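# Mount and tighten centrifuge rotor unless past its date

## Task

The date is 29 August 2030. Read the use-by date printed on the card attached to the centrifuge. If that date has not yet passed, lower the rotor fully onto the centrifuge drive, then thread the knob onto the top of the shaft, run it down until it seats on the rotor, and tighten it firmly. If the date has passed, do not mount the rotor: leave it where it is and place the HOLD block on top of it. In either case the rotor must never be dropped.

## Robot and tools

Robot: two UR12e-type arms, left_arm and right_arm, each ending in a Robotiq 2F-85 parallel gripper with a wrist camera. Bases (scene frame): left_arm at (-0.043, +0.498, 0) m, right_arm at (+0.011, -0.482, 0) m, each turned only slightly about z. Scene frame: origin at table-top height midway between the bases, +z up, +x out over the table, left_arm on +y. Every hand position, velocity, target and offset for an arm is expressed in that arm's own base frame. Fixed cameras and the table use the scene frame. Gripper axes: fingers point along +z, jaws close along y, and a block sticks out about 10 cm toward +x. end_effector_position is the point between the closed pads; closed fingertips extend about 19 mm past it.

execute_actions(actions, cameras): actions is a list of up to 15 actions. Each action is a table of up to 15 rows, each row lasting 1/30 s; a short table repeats its final row to fill 15 steps. Each row is a single list of 18 numbers in [-1, 1] covering both arms: left dx, dy, dz, rx, ry, rz, left gripper position, force_limit, speed, then the same nine for the right arm. The pose numbers are offsets, not poses: they are measured from that arm's Hand target at the start of the action, not from the previous row, and 1.0 means 0.6 m or 180 degrees. rx, ry, rz form a single rotation vector, applied about the Hand target's position. Six zeros re-command the current Hand target. Gripper position: +1 fully open (85 mm), about -0.8 pads touching, -1 close until blocked. force_limit and speed (both start at +1) set grip strength and jaw speed (roughly 20, 85 or 150 mm/s at -1, 0, +1). Because 0 counts as a command, resend the previous gripper numbers to leave a gripper unchanged. An empty actions list returns all camera images.

move(target, speed, blend, stop_force, zero, blocking, cameras): drives each gripper in a straight line toward target. target is one 18-number row or a list of up to 15 such rows, laid out as above; every row is an offset from the Hand targets at the start of the move, not from the previous row. speed is in m/s (0.002 to 3.2, default 0.25), either one number or one per target. blend is a corner radius in m (0 means stop at each target). stop_force is 4 to 120 N and ends an arm's path when its wrist sensor feels that much push against the motion. zero (default true) re-zeroes the sensor first. blocking=false returns after 0.5 s and cannot be combined with stop_force. A move can last at most 10 s. Its extra line reads done, off_target, moving, held or fault, plus limits (paced = pose clipped, held = steps withheld). The path does not avoid obstacles. Route around an arm's own base rather than near it.

wait(seconds 0 to 10): lets the scene run. stop: brakes a running move. zoom_image(camera, region [x0,y0,x1,y1], at most 504x504 px): enlarges part of the latest image; use it to read the date card. zero_wrist_force(arm): tares that arm's wrist sensor. read_manual: licence text only. finished_scene: ends the scene for good, and the goal must hold without the robot.

Cameras: cam_head_left, cam_head_right, cam_high, cam_low, cam_left_wrist, cam_right_wrist, each 896x504.

Reading results: Hand target is the last commanded pose after clipping, and the next offsets count from it. The gripper may settle short of it; send the missing distance as an offset. object_status: 0 moving, 1 stopped while opening, 2 stopped while closing (a grip), 3 reached the requested position. Confirm a grip shows 2. position_measured is in counts: 3 fully open, 78 about 60 mm, 130 about 40 mm, 180 about 20 mm, 230 pads together. Wrist force and torque are in the end-effector frame. Joint torques include the arm's own weight. A MOTOR HOT line warns of overheating; at 85 °C the arm brakes for 30 to 60 s.

Limits and cautions: each step, commanded orientation is clipped to within 32 degrees of the current one. Arms are stiff: aiming even slightly past a firm contact can cause a fault stop, in which the arm freezes for 10 s. Faults come from about 150 N external force or contact torque reaching 293/293/133/48/48/48 N m (shoulder pan to wrist 3). When screwing the knob, turn in moderate rotz increments with light downward force. Release, re-grip and turn again rather than wrenching it. Avoid hard grips on parts still resting on something, fast swings with loads, and contact between the two arms (the clearance check does not always prevent it). Never drop the rotor, let a part fall, or leave anything off the table.

Each tool is called as name(argument=value, ...) on one line, values as JSON.

## Session

execute_actions(actions=[])

Scene clock: 0.00 s.
left_arm: end_effector_position=(+0.5196, +0.0285, +0.3519) position_measured=3 object_status=3 end_effector_quat_wxyz=(-0.146, +0.945, +0.192, +0.221) | right_arm: end_effector_position=(+1.2469, -0.1216, +0.2645) position_measured=3 object_status=3 end_effector_quat_wxyz=(+0.050, +0.897, -0.304, +0.318)
Joint positions: left_arm=[-0.599 -2.059 2.305 -1.927 -1.045 2.171] | right_arm=[3.264 -2.367 -1.101 -0.681 1.216 -2.468]
Joint velocities: within noise
Joint torques (N m): no reading
Motor temperatures (°C): left_arm=[33 48 36 32 49 52] | right_arm=[38 41 31 42 41 43]
Wrist force (N): no reading
Wrist torque (N m): no reading
Wrist force, peak (N): no reading
Hand target: left_arm +0.5196, +0.0285, +0.3519; -0.146, +0.945, +0.192, +0.221 | right_arm +1.2469, -0.1216, +0.2645; +0.050, +0.897, -0.304, +0.318
Tool commands: left_gripper/position=+1.0 left_gripper/force_limit=+1.0 left_gripper/speed=+1.0 right_gripper/position=+1.0 right_gripper/force_limit=+1.0 right_gripper/speed=+1.0

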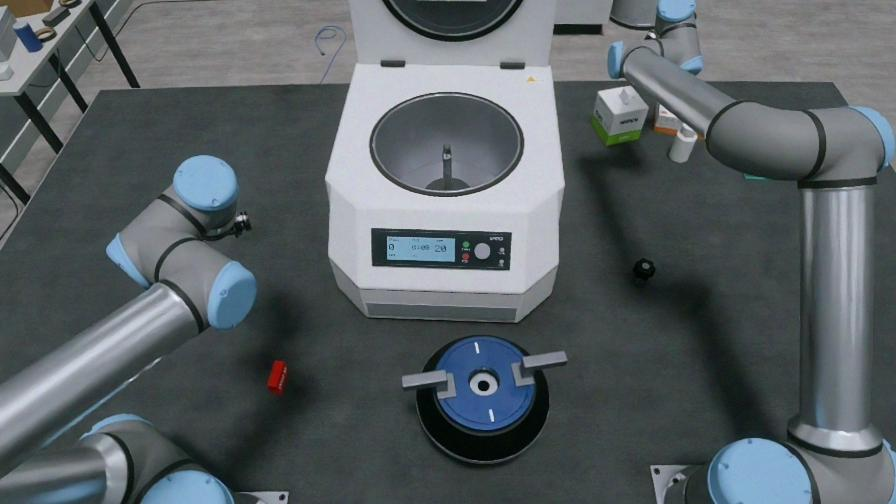

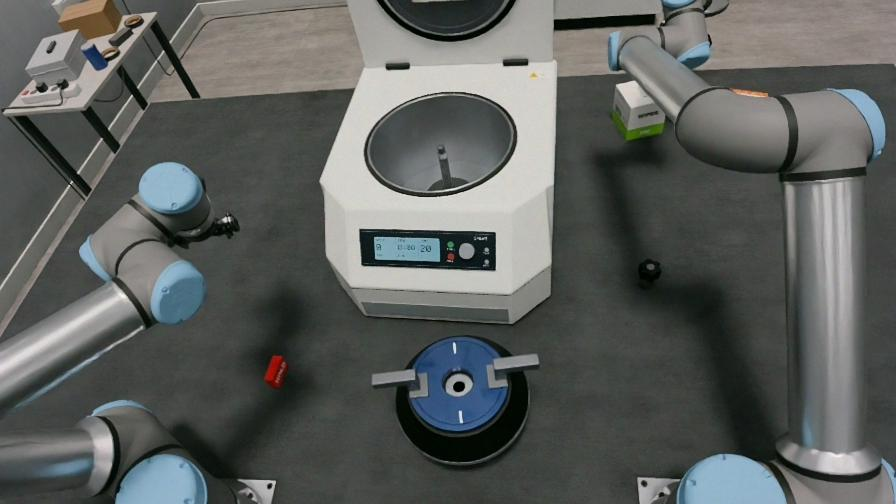

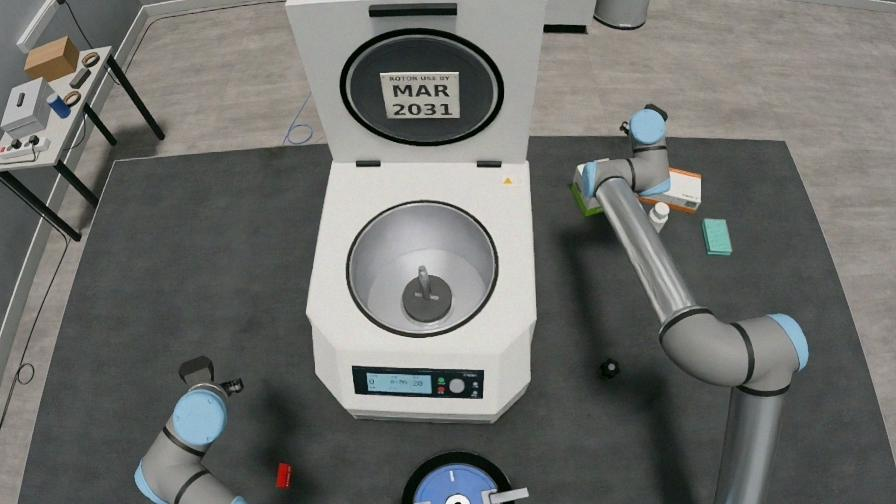

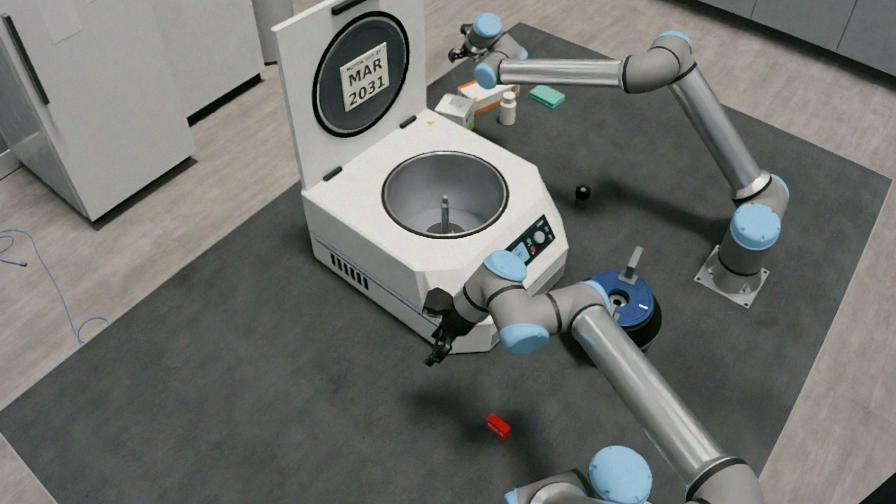

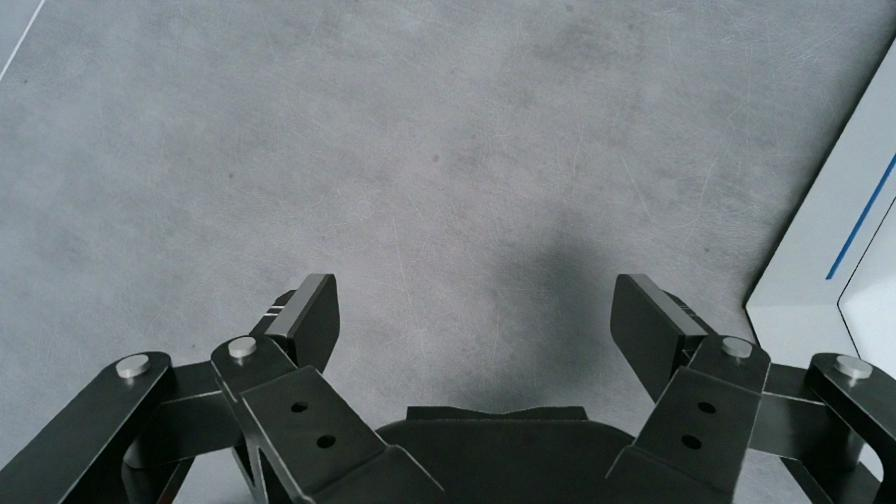

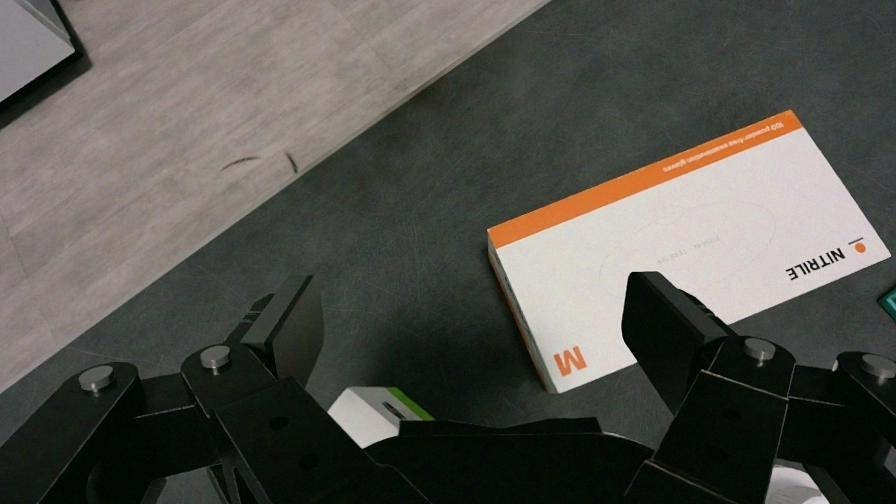

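zoom_image(camera="cam_high", region=[330, 20, 520, 150])

zoom_image(camera="cam_low", region=[300, 10, 420, 140])

zoom_image(camera="cam_head_left", region=[370, 320, 600, 480])

zoom_image(camera="cam_high", region=[330, 180, 520, 350])

zoom_image(camera="cam_low", region=[560, 230, 680, 370])

zoom_image(camera="cam_high", region=[580, 340, 640, 400])

Scaled by 2.653 from the camera's 896x504 image, which has a finer 1280x720 frame.

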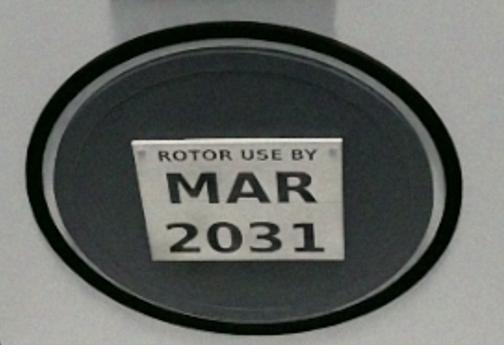

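Scaled by 3.877 from the camera's 896x504 image, which has a finer 1280x720 frame.

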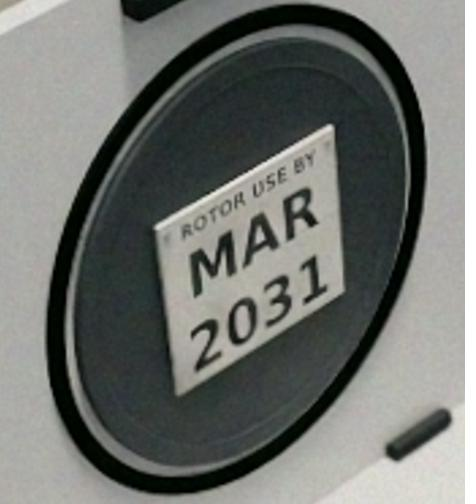

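Scaled by 2.191 from the camera's 896x504 image, which has a finer 1280x720 frame.

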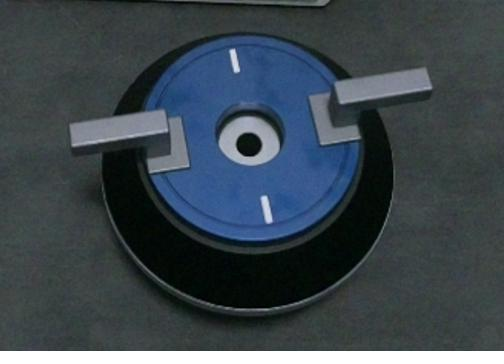

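Scaled by 2.653 from the camera's 896x504 image, which has a finer 1280x720 frame.

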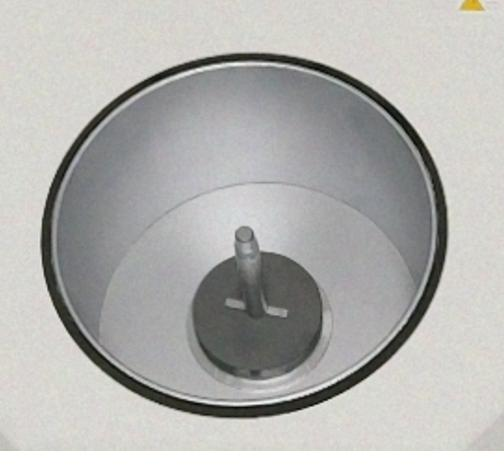

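Scaled by 3.600 from the camera's 896x504 image, which has a finer 1280x720 frame.

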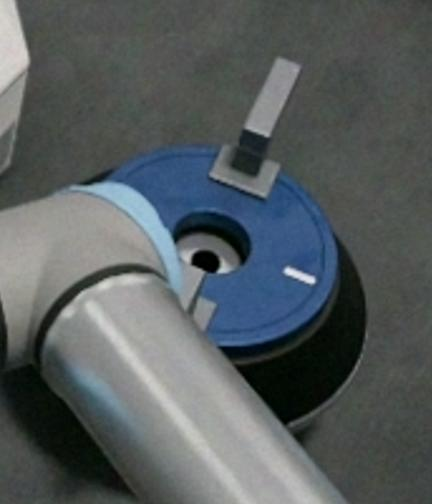

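Scaled by 8.400 from the camera's 896x504 image, which has a finer 1280x720 frame.

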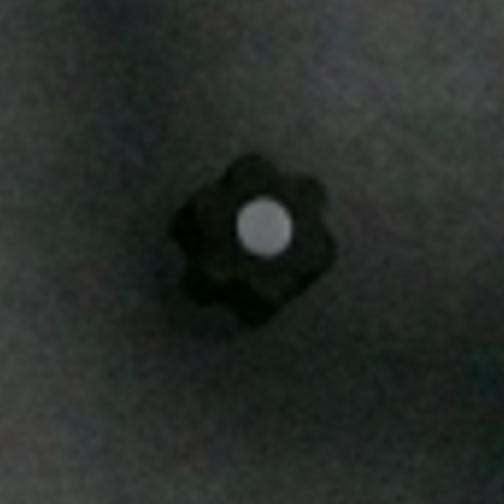

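zoom_image(camera="cam_head_right", region=[350, 320, 580, 480])

zoom_image(camera="cam_head_left", region=[350, 80, 550, 210])

zoom_image(camera="cam_head_right", region=[340, 80, 540, 210])

zoom_image(camera="cam_low", region=[360, 130, 530, 260])

zoom_image(camera="cam_head_left", region=[590, 60, 720, 300])

zoom_image(camera="cam_head_right", region=[610, 230, 690, 310])

zoom_image(camera="cam_head_left", region=[605, 230, 685, 310])

zoom_image(camera="cam_head_left", region=[240, 340, 320, 420])

Scaled by 2.191 from the camera's 896x504 image, which has a finer 1280x720 frame.

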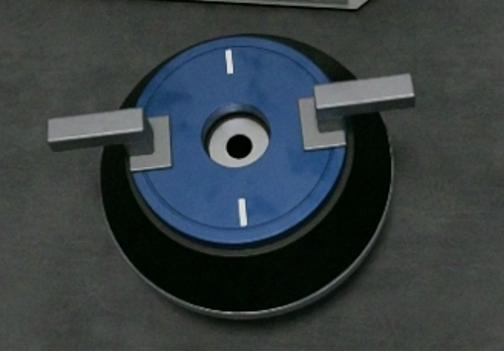

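Scaled by 2.520 from the camera's 896x504 image, which has a finer 1280x720 frame.

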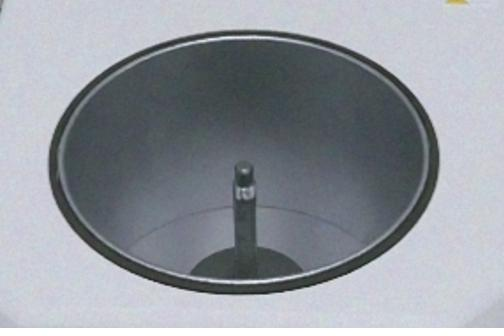

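Scaled by 2.520 from the camera's 896x504 image, which has a finer 1280x720 frame.

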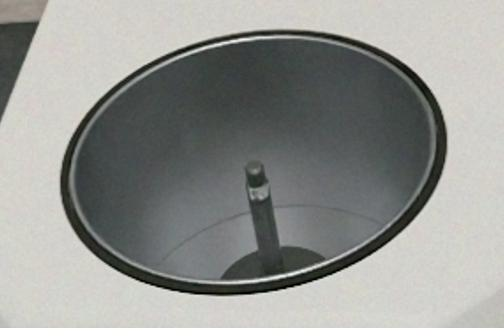

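Scaled by 2.965 from the camera's 896x504 image, which has a finer 1280x720 frame.

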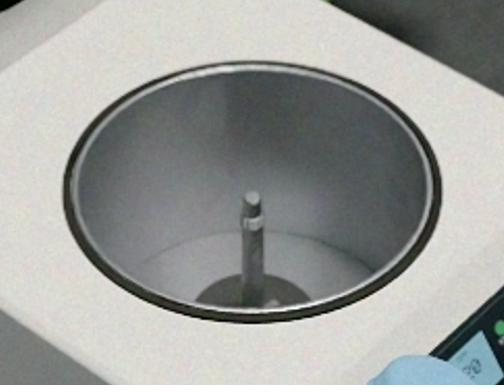

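Scaled by 2.100 from the camera's 896x504 image, which has a finer 1280x720 frame.

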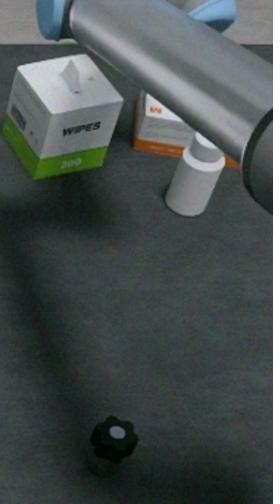

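Scaled by 6.300 from the camera's 896x504 image, which has a finer 1280x720 frame.

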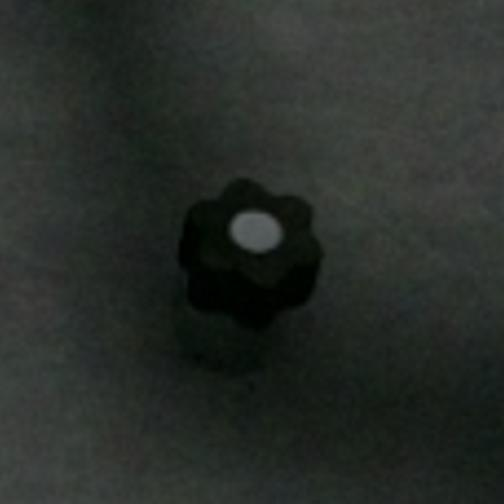

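Scaled by 6.300 from the camera's 896x504 image, which has a finer 1280x720 frame.

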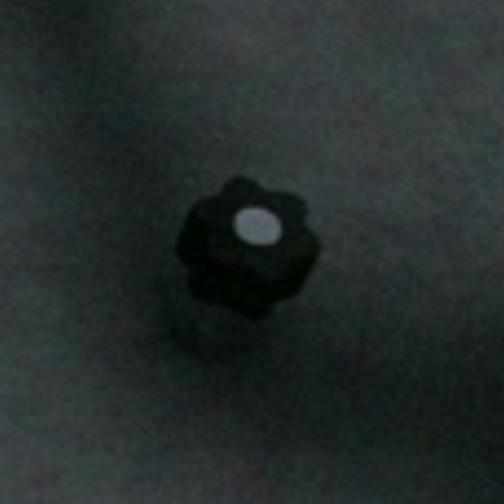

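Scaled by 6.300 from the camera's 896x504 image, which has a finer 1280x720 frame.

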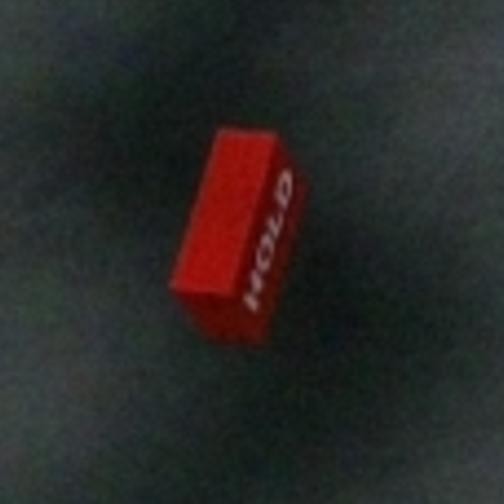

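move(target=[-0.3985, -0.7145, 0.2468, -0.1758, 0.0389, 0.3531, 1, 1, 1, -0.9448, 0.2443, 0.1258, 0.0330, 0.2096, 0.2004, 1, 1, 1], speed=0.5, cameras=["cam_left_wrist", "cam_right_wrist", "cam_head_left"])

Scene clock: 18.97 s.
left_arm: end_effector_position=(+0.2805, -0.4001, +0.4999) position_measured=3 object_status=3 end_effector_quat_wxyz=(+0.000, +0.718, +0.696, +0.000) | right_arm: end_effector_position=(+0.6801, +0.0250, +0.3399) position_measured=3 object_status=3 end_effector_quat_wxyz=(+0.000, +1.000, +0.000, +0.000)
Joint positions: left_arm=[-1.324 -1.962 1.898 -1.507 -1.571 0.279] | right_arm=[3.437 -1.558 -1.885 -1.27 1.57 -2.845]
Joint torques (N m): left_arm=[-21.94 0.98 -59.03 -7.04 2.86 -2.95] | right_arm=[12.6 64.16 46.48 1.48 2.72 -3.72]
Wrist force (N): left_arm=[0.4 0.4 -0.8] | right_arm=[-0.1 0.4 -0.3]
Wrist torque (N m): left_arm=[0.17 0.11 0.01] | right_arm=[-0.10 -0.24 0.39]
Wrist force, peak (N): left_arm=[-2.0 -1.4 -1.9] | right_arm=[-2.9 -0.3 -0.3]
Hand target: left_arm +0.2805, -0.4002, +0.4999; +0.000, +0.718, +0.696, +0.000 | right_arm +0.6801, +0.0250, +0.3400; +0.000, +1.000, +0.000, +0.000
Off the commanded pose: left_arm 0.000 m, 0 deg | right_arm 0.000 m, 0 deg.
move: done
camera_calibration:
cam_left_wrist: T_world_to_cam=[[0.998726, -0.0501626, -0.00553604, -0.287416], [-0.0446592, -0.929546, 0.365992, -0.524538], [-0.0235051, -0.365279, -0.930601, 0.451036], [0, 0, 0, 1]] pos_world=[0.274226, -0.337246, 0.61012]
cam_right_wrist: T_world_to_cam=[[-0.0172318, -0.999485, 0.0270812, 0.0296438], [-0.937396, 0.0255722, 0.347326, 0.539221], [-0.347839, -0.0194008, -0.937354, 0.681892], [0, 0, 0, 1]] pos_world=[0.743163, 0.0290687, 0.451086]
Images, in order (width x height): cam_head_left 896x504, cam_left_wrist 896x504, cam_right_wrist 896x504.

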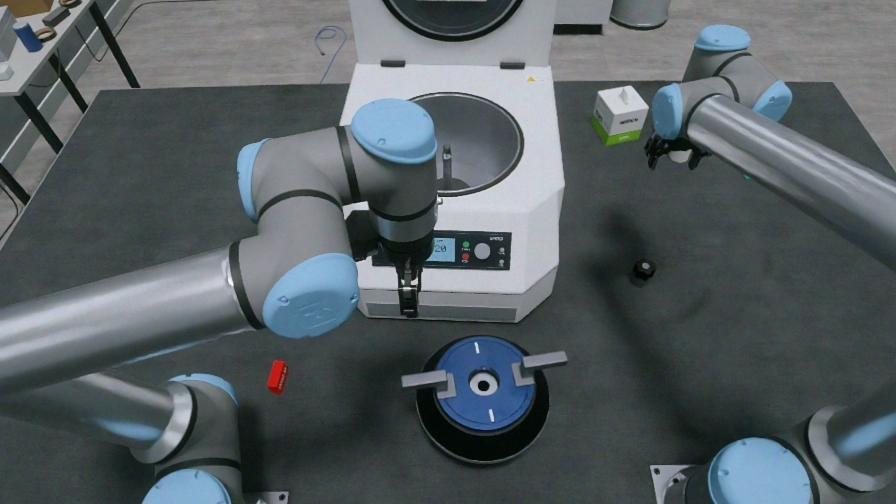

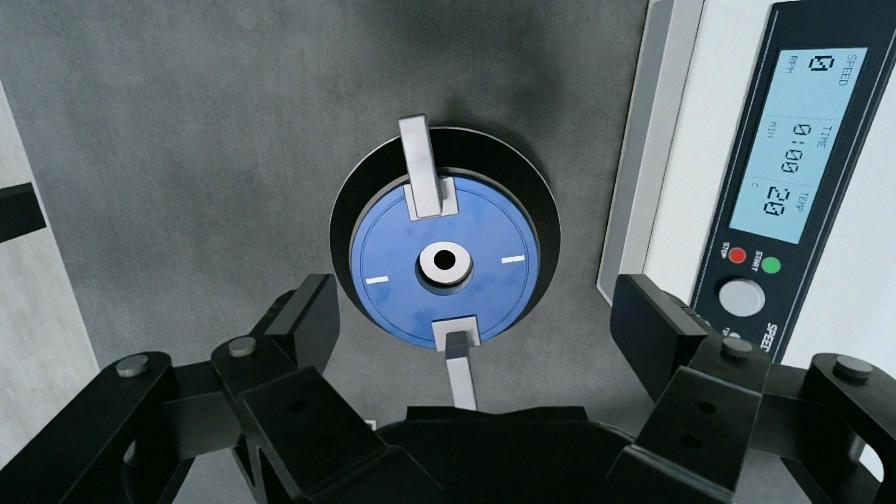

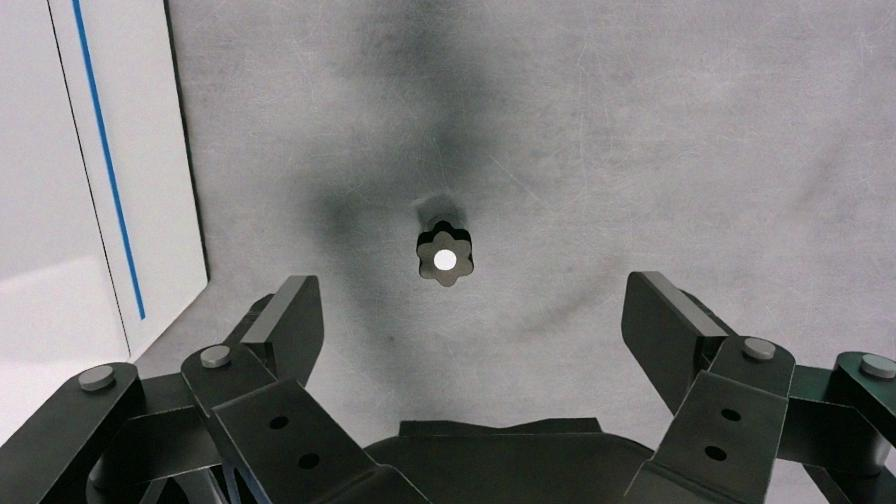

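zoom_image(camera="cam_left_wrist", region=[310, 90, 590, 420])

zoom_image(camera="cam_right_wrist", region=[390, 180, 500, 300])

Scaled by 1.527 from the camera's 896x504 image, which has a finer 1280x720 frame.

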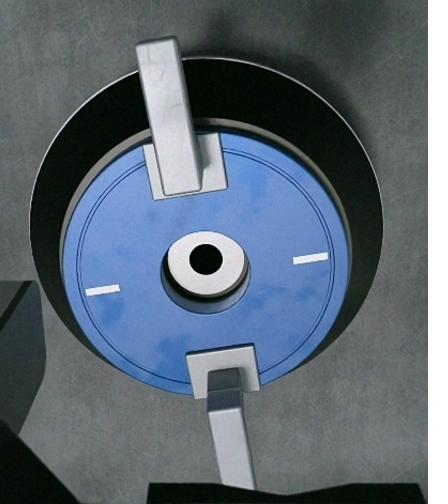

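Scaled by 4.200 from the camera's 896x504 image, which has a finer 1280x720 frame.

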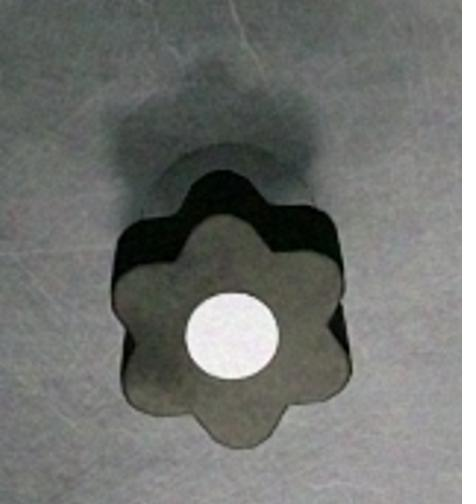

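move(target=[0.9537, 0.1077, 0.0835, 0, 0, 0, 1, 1, 1, 0, 0, 0, 0, 0, 0, 1, 1, 1], speed=0.5, cameras=["cam_left_wrist", "cam_high", "cam_head_left"])

Scene clock: 35.37 s.
left_arm: end_effector_position=(+0.8526, -0.3355, +0.5500) position_measured=3 object_status=3 end_effector_quat_wxyz=(+0.000, +0.718, +0.696, +0.000) | right_arm: end_effector_position=(+0.6801, +0.0250, +0.3400) position_measured=3 object_status=3 end_effector_quat_wxyz=(+0.000, +1.000, +0.000, +0.000)
Joint positions: left_arm=[-0.566 -1.215 1.076 -1.433 -1.571 1.037] | right_arm=[3.437 -1.558 -1.885 -1.27 1.57 -2.845]
Joint torques (N m): left_arm=[18.17 -64.44 -59.19 -1.87 -3.09 1.96] | right_arm=[10.12 64.81 46.3 1.84 2.86 1.97]
Wrist force (N): left_arm=[0.5 0.2 -1.0] | right_arm=[-0.2 1.0 -0.1]
Wrist torque (N m): left_arm=[0.10 0.10 -0.27] | right_arm=[-0.01 -0.23 0.39]
Wrist force, peak (N): left_arm=[1.0 3.7 -0.7] | right_arm=[-0.3 1.1 -0.5]
Hand target: left_arm +0.8527, -0.3355, +0.5500; +0.000, +0.718, +0.696, +0.000 | right_arm +0.6801, +0.0250, +0.3400; +0.000, +1.000, +0.000, +0.000
Off the commanded pose: left_arm 0.000 m, 0 deg | right_arm 0.000 m, 0 deg.
move: done
camera_calibration:
cam_left_wrist: T_world_to_cam=[[0.998728, -0.050127, -0.00544274, -0.855324], [-0.0446603, -0.929547, 0.365988, -0.457273], [-0.0234052, -0.365279, -0.930604, 0.53462], [0, 0, 0, 1]] pos_world=[0.846327, -0.272646, 0.66022]
Images, in order (width x height): cam_head_left 896x504, cam_high 896x504, cam_left_wrist 896x504.

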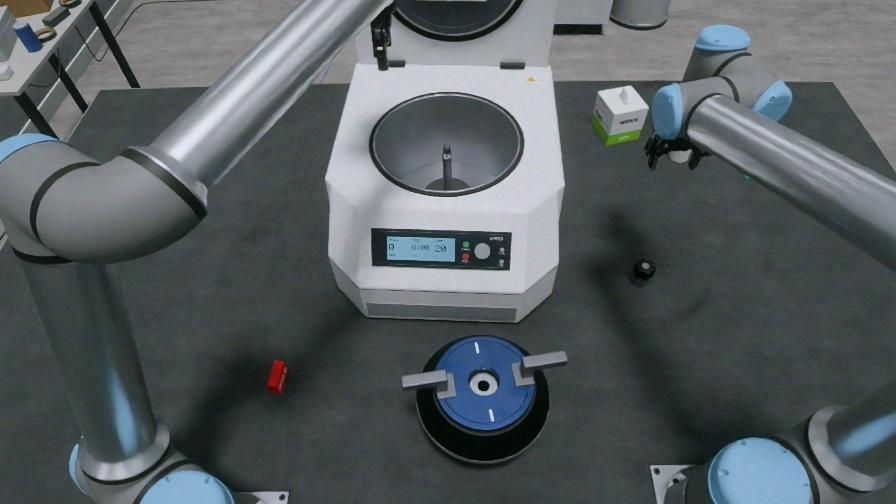

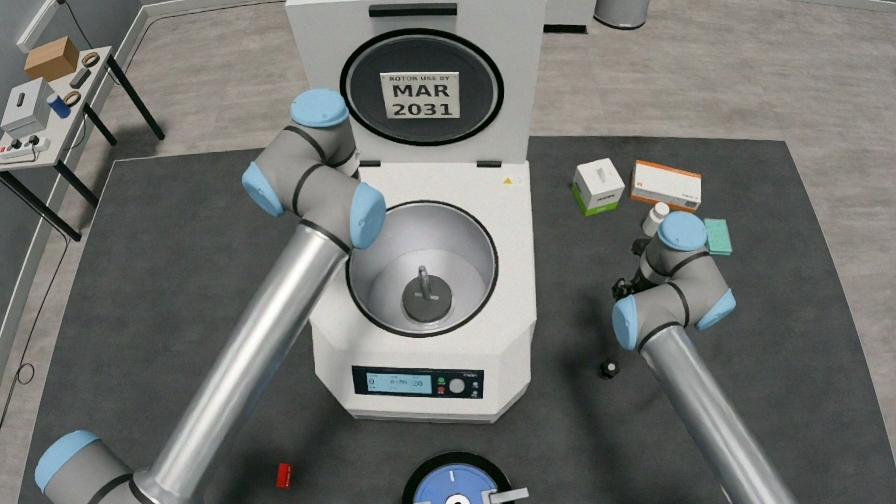

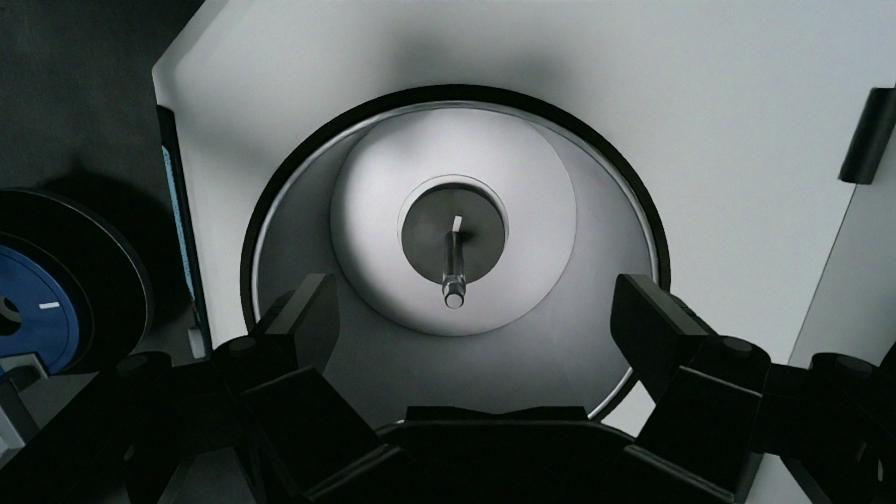

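zoom_image(camera="cam_left_wrist", region=[330, 160, 580, 330])

zoom_image(camera="cam_left_wrist", region=[400, 170, 510, 310])

zoom_image(camera="cam_high", region=[380, 250, 470, 330])

Scaled by 2.016 from the camera's 896x504 image, which has a finer 1280x720 frame.

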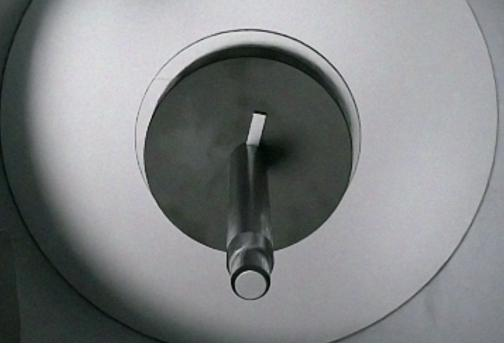

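Scaled by 3.600 from the camera's 896x504 image, which has a finer 1280x720 frame.

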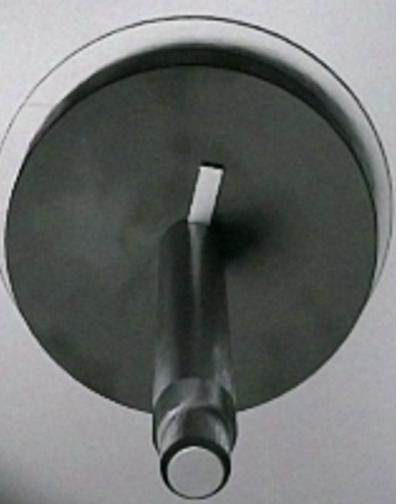

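Scaled by 5.600 from the camera's 896x504 image, which has a finer 1280x720 frame.

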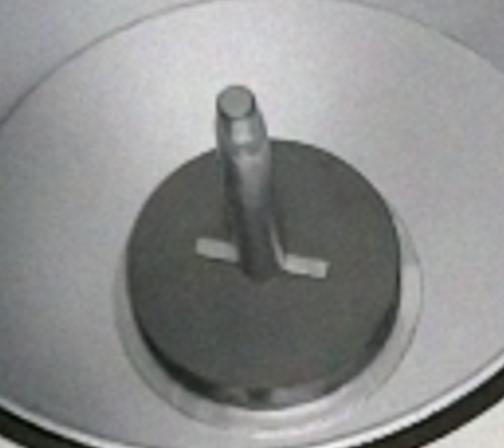

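move(target=[-0.0157, -0.2178, -0.25, 0, 0, 0, 1, 1, 1, -0.7308, 0.5027, 0.0333, 0, 0, -0.4478, 1, 1, 1], speed=0.5, cameras=["cam_left_wrist", "cam_right_wrist", "cam_head_left"])

Scene clock: 52.83 s.
left_arm: end_effector_position=(+0.8433, -0.4662, +0.4000) position_measured=3 object_status=3 end_effector_quat_wxyz=(+0.000, +0.718, +0.696, +0.000) | right_arm: end_effector_position=(+0.2416, +0.3266, +0.3599) position_measured=3 object_status=3 end_effector_quat_wxyz=(+0.000, +0.762, -0.647, +0.000)
Joint positions: left_arm=[-0.687 -1.135 1.227 -1.663 -1.571 0.916] | right_arm=[4.518 -1.019 -2.225 -1.469 1.571 -0.357]
Joint torques (N m): left_arm=[-22.07 -74.49 -40.67 -7.23 1.51 -2.48] | right_arm=[11.48 19.32 61.72 1.61 -4.37 3.17]
Wrist force (N): left_arm=[0.6 0.1 -0.7] | right_arm=[0.2 0.5 -0.2]
Wrist torque (N m): left_arm=[0.09 0.11 0.01] | right_arm=[-0.08 -0.28 0.11]
Wrist force, peak (N): left_arm=[1.5 0.3 -1.8] | right_arm=[-2.1 2.2 0.4]
Hand target: left_arm +0.8433, -0.4662, +0.4000; +0.000, +0.718, +0.696, +0.000 | right_arm +0.2416, +0.3266, +0.3600; +0.000, +0.762, -0.647, +0.000
Off the commanded pose: left_arm 0.000 m, 0 deg | right_arm 0.000 m, 0 deg.
move: done
camera_calibration:
cam_left_wrist: T_world_to_cam=[[0.998728, -0.050127, -0.00544274, -0.853304], [-0.0446603, -0.929547, 0.365988, -0.524286], [-0.0234052, -0.365279, -0.930604, 0.347068], [0, 0, 0, 1]] pos_world=[0.836927, -0.403346, 0.51022]
cam_right_wrist: T_world_to_cam=[[-0.98888, -0.146217, 0.0271504, 0.2791], [-0.127819, 0.928963, 0.347404, -0.377184], [-0.0760181, 0.340071, -0.937322, 0.370874], [0, 0, 0, 1]] pos_world=[0.255978, 0.265076, 0.471086]
Images, in order (width x height): cam_head_left 896x504, cam_left_wrist 896x504, cam_right_wrist 896x504.

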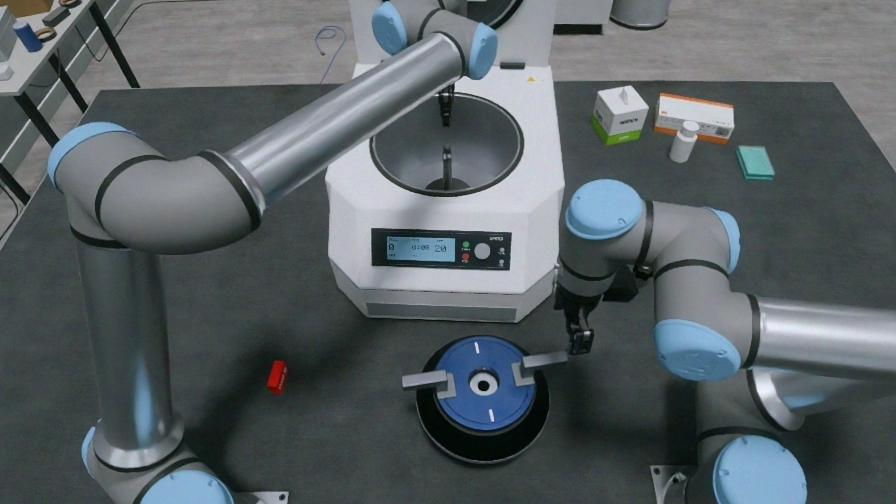

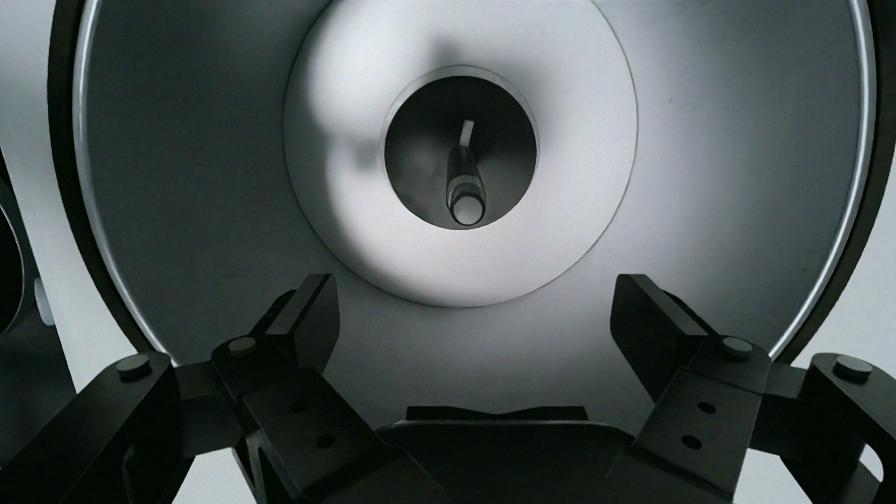

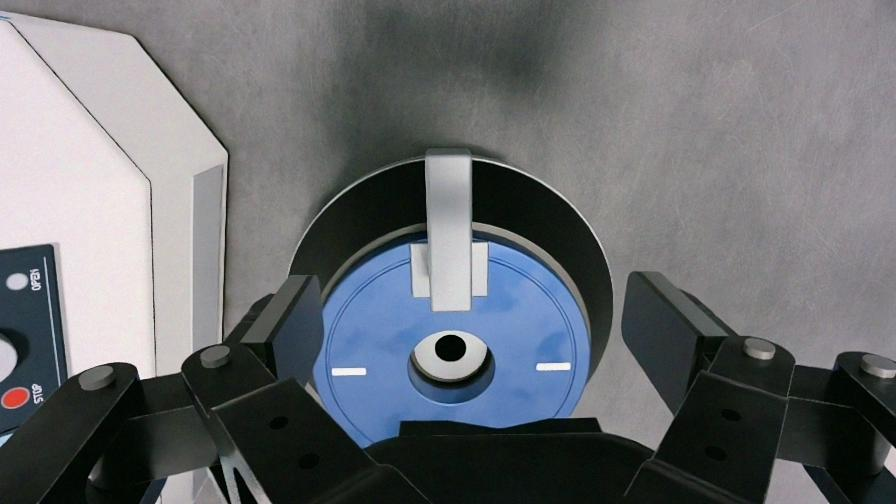

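zoom_image(camera="cam_right_wrist", region=[280, 130, 620, 460])

zoom_image(camera="cam_left_wrist", region=[370, 50, 560, 240])

Scaled by 1.482 from the camera's 896x504 image, which has a finer 1280x720 frame.

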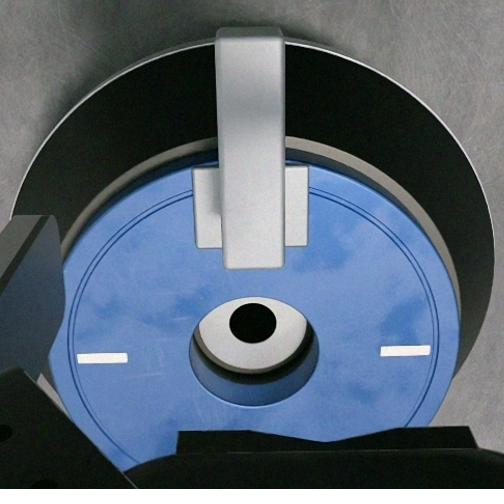

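Scaled by 2.653 from the camera's 896x504 image, which has a finer 1280x720 frame.

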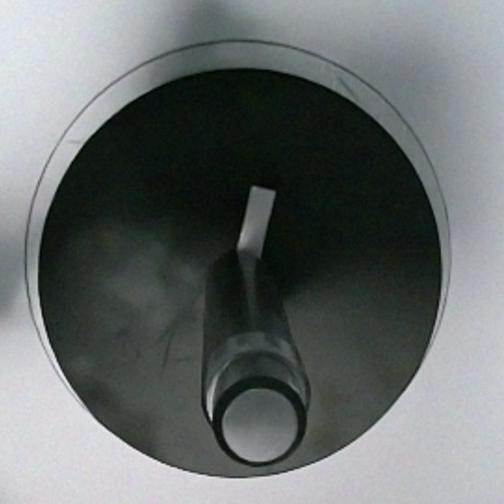

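move(target=[0.0023, 0, -0.1833, 0, 0, 0, 1, 1, 1, 0, 0, -0.1333, 0, 0, 0, 1, 1, 1], speed=0.25, cameras=["cam_left_wrist", "cam_right_wrist"])

Scene clock: 62.27 s.
left_arm: end_effector_position=(+0.8446, -0.4662, +0.2902) position_measured=3 object_status=3 end_effector_quat_wxyz=(+0.000, +0.718, +0.696, +0.000) | right_arm: end_effector_position=(+0.2416, +0.3266, +0.2801) position_measured=3 object_status=3 end_effector_quat_wxyz=(+0.000, +0.762, -0.647, +0.000)
Joint positions: left_arm=[-0.686 -1.1 1.37 -1.841 -1.571 0.917] | right_arm=[4.518 -1.05 -2.354 -1.309 1.571 -0.357]
Joint torques (N m): left_arm=[19.78 -75.94 -39.15 -6.93 1.38 1.65] | right_arm=[-11.39 -6.58 46.64 8.5 -0.16 -4.55]
Wrist force (N): left_arm=[0.7 0.1 -0.6] | right_arm=[-0.1 0.9 -0.4]
Wrist torque (N m): left_arm=[0.08 0.08 -0.28] | right_arm=[-0.02 -0.21 0.16]
Wrist force, peak (N): left_arm=[0.9 -0.3 -2.8] | right_arm=[0.5 0.3 -1.6]
Hand target: left_arm +0.8447, -0.4662, +0.2901; +0.000, +0.718, +0.696, +0.000 | right_arm +0.2416, +0.3266, +0.2800; +0.000, +0.762, -0.647, +0.000
Off the commanded pose: left_arm 0.000 m, 0 deg | right_arm 0.000 m, 0 deg.
move: done
camera_calibration:
cam_left_wrist: T_world_to_cam=[[0.998728, -0.0501261, -0.00543805, -0.855302], [-0.0446589, -0.929513, 0.366075, -0.484024], [-0.0234046, -0.365366, -0.93057, 0.244778], [0, 0, 0, 1]] pos_world=[0.838327, -0.403346, 0.40032]
cam_right_wrist: T_world_to_cam=[[-0.988887, -0.146187, 0.0270716, 0.281294], [-0.127826, 0.928999, 0.347306, -0.349395], [-0.075921, 0.339985, -0.937361, 0.295995], [0, 0, 0, 1]] pos_world=[0.255979, 0.265075, 0.391186]
Images, in order (width x height): cam_left_wrist 896x504, cam_right_wrist 896x504.

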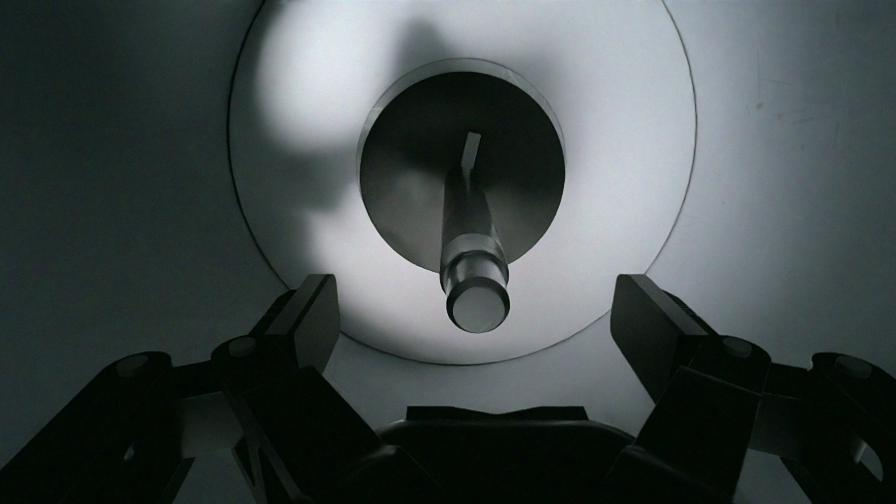

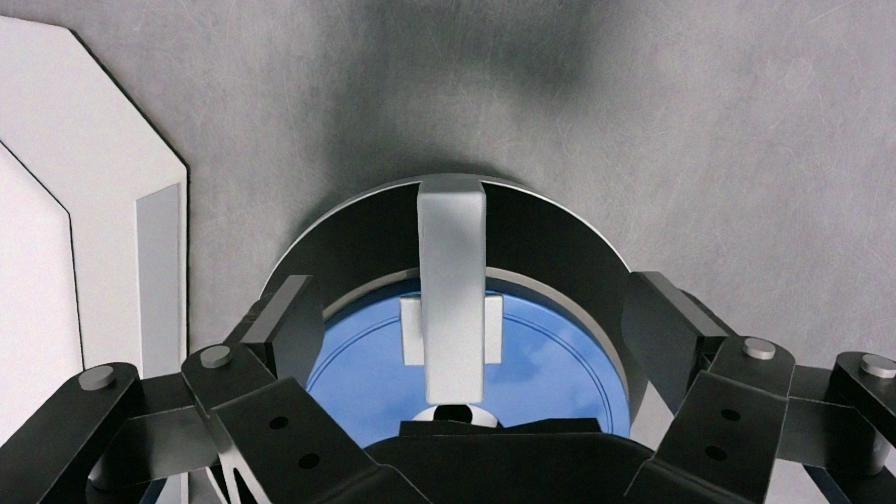

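move(target=[[0, 0.0033, -0.0253, 0, 0, 0, 1, 1, 1, 0.0063, 0.001, -0.075, 0, 0, 0, 1, 1, 1], [0, 0.0033, -0.0253, 0, 0, 0, -0.2, -1, 1, 0.0063, 0.001, -0.075, 0, 0, 0, 1, 1, 1], [0, 0.0033, -0.0253, 0, 0, 0, -1, -1, -1, 0.0063, 0.001, -0.075, 0, 0, 0, 1, 1, 1]], speed=0.2, cameras=["cam_left_wrist", "cam_right_wrist"])

Scene clock: 68.57 s.
left_arm: end_effector_position=(+0.8448, -0.4642, +0.2749) position_measured=172 object_status=0 end_effector_quat_wxyz=(+0.000, +0.718, +0.696, +0.000) | right_arm: end_effector_position=(+0.2454, +0.3272, +0.2350) position_measured=3 object_status=3 end_effector_quat_wxyz=(+0.000, +0.762, -0.647, +0.000)
Joint positions: left_arm=[-0.684 -1.094 1.389 -1.867 -1.571 0.918] | right_arm=[4.508 -1.09 -2.418 -1.204 1.571 -0.367]
Joint torques (N m): left_arm=[5.28 -78.42 -38.78 4.96 -3.63 1.96] | right_arm=[-12.43 -4.7 45.31 8.59 -0.73 -4.49]
Wrist force (N): left_arm=[-2.5 24.2 -2.0] | right_arm=[-0.4 0.4 0.1]
Wrist torque (N m): left_arm=[-0.33 0.07 -0.27] | right_arm=[-0.10 -0.13 0.35]
Wrist force, peak (N): left_arm=[-2.4 24.6 -2.2] | right_arm=[-0.1 1.1 -1.1]
Hand target: left_arm +0.8447, -0.4642, +0.2749; +0.000, +0.718, +0.696, +0.000 | right_arm +0.2454, +0.3272, +0.2350; +0.000, +0.762, -0.647, +0.000
Off the commanded pose: left_arm 0.000 m, 0 deg | right_arm 0.000 m, 0 deg.
move: done
camera_calibration:
cam_left_wrist: T_world_to_cam=[[0.998735, -0.0500192, -0.00515816, -0.855451], [-0.0446621, -0.929518, 0.366062, -0.476498], [-0.0231048, -0.365369, -0.930576, 0.231153], [0, 0, 0, 1]] pos_world=[0.838428, -0.401246, 0.38512]
cam_right_wrist: T_world_to_cam=[[-0.988887, -0.146187, 0.0270716, 0.286361], [-0.127826, 0.928999, 0.347306, -0.333803], [-0.075921, 0.339985, -0.937361, 0.253805], [0, 0, 0, 1]] pos_world=[0.259779, 0.265675, 0.346086]
Images, in order (width x height): cam_left_wrist 896x504, cam_right_wrist 896x504.

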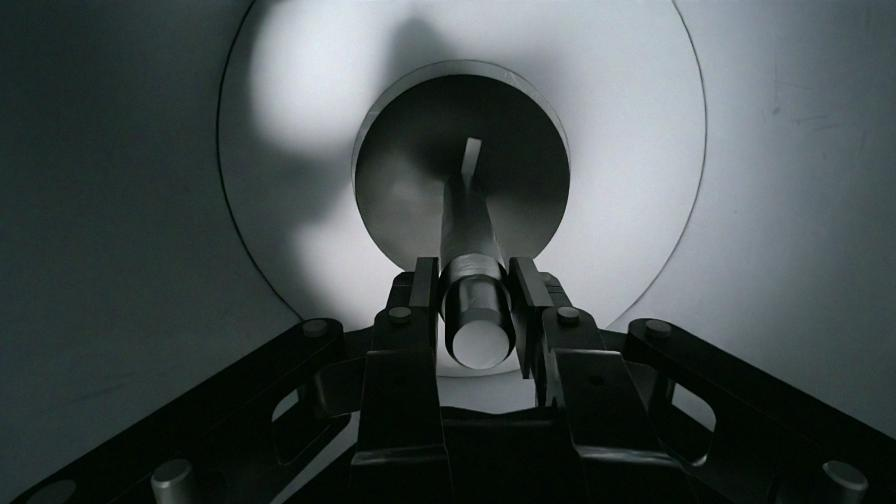

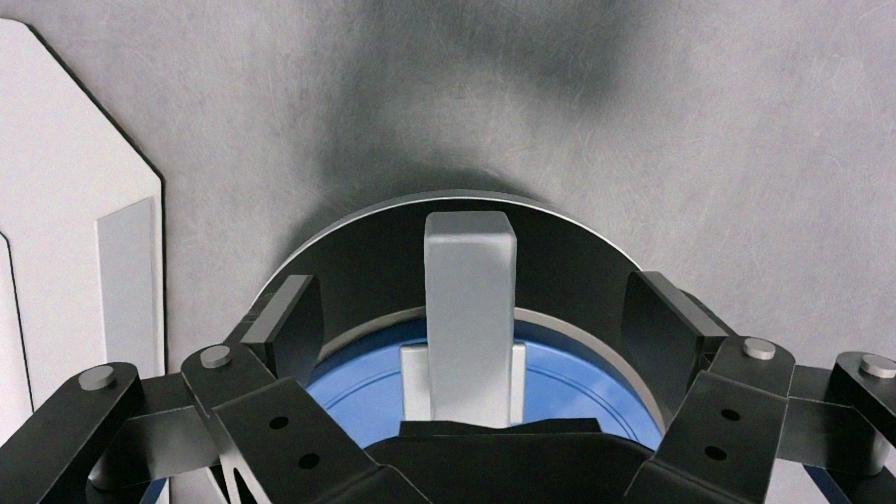

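wait(seconds=0.7, cameras=["cam_left_wrist"])

Scene clock: 69.87 s.
left_arm: end_effector_position=(+0.8447, -0.4642, +0.2749) position_measured=172 object_status=2 end_effector_quat_wxyz=(+0.000, +0.718, +0.696, +0.000) | right_arm: end_effector_position=(+0.2454, +0.3272, +0.2350) position_measured=3 object_status=3 end_effector_quat_wxyz=(+0.000, +0.762, -0.647, +0.000)
Joint positions: left_arm=[-0.684 -1.094 1.389 -1.866 -1.571 0.918] | right_arm=[4.508 -1.09 -2.418 -1.204 1.571 -0.367]
Joint torques (N m): left_arm=[-14.38 -89.04 -38.51 6.35 -5.97 1.36] | right_arm=[-11.94 -4 44.8 8.49 1.89 -4.82]
Wrist force (N): left_arm=[-4.9 28.3 -2.0] | right_arm=[0.2 0.4 -0.1]
Wrist torque (N m): left_arm=[-0.35 -0.01 -0.27] | right_arm=[-0.10 -0.23 0.36]
Wrist force, peak (N): left_arm=[-5.3 28.4 -2.2] | right_arm=[0.3 1.1 -0.1]
Hand target: left_arm +0.8447, -0.4642, +0.2749; +0.000, +0.718, +0.696, +0.000 | right_arm +0.2454, +0.3272, +0.2350; +0.000, +0.762, -0.647, +0.000
Tool commands: left_gripper/position=-1.0 left_gripper/force_limit=-1.0 left_gripper/speed=-1.0 right_gripper/position=+1.0 right_gripper/force_limit=+1.0 right_gripper/speed=+1.0
Off the commanded pose: left_arm 0.000 m, 0 deg | right_arm 0.000 m, 0 deg.
wait: 0.70 s; at rest from the start
camera_calibration:
cam_left_wrist: T_world_to_cam=[[0.998728, -0.050127, -0.00544274, -0.855283], [-0.0446603, -0.929547, 0.365988, -0.476543], [-0.0234052, -0.365279, -0.930604, 0.231319], [0, 0, 0, 1]] pos_world=[0.838327, -0.401346, 0.38502]
Images, in order (width x height): cam_left_wrist 896x504.

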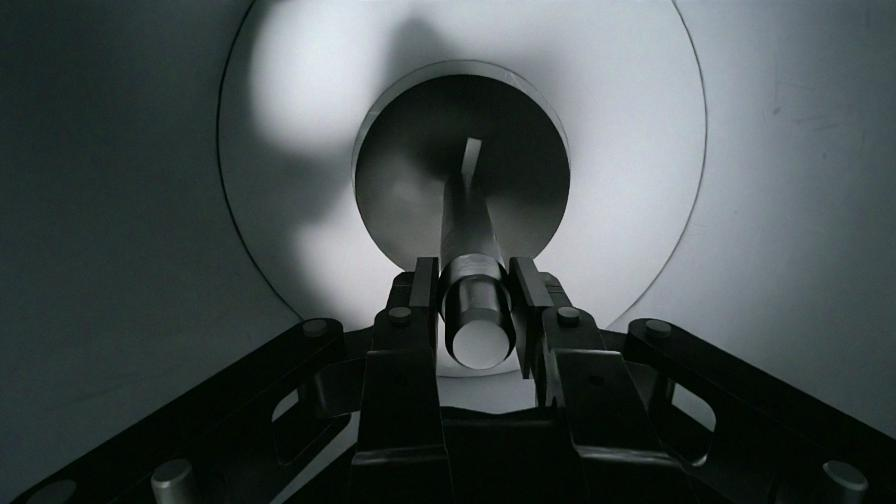

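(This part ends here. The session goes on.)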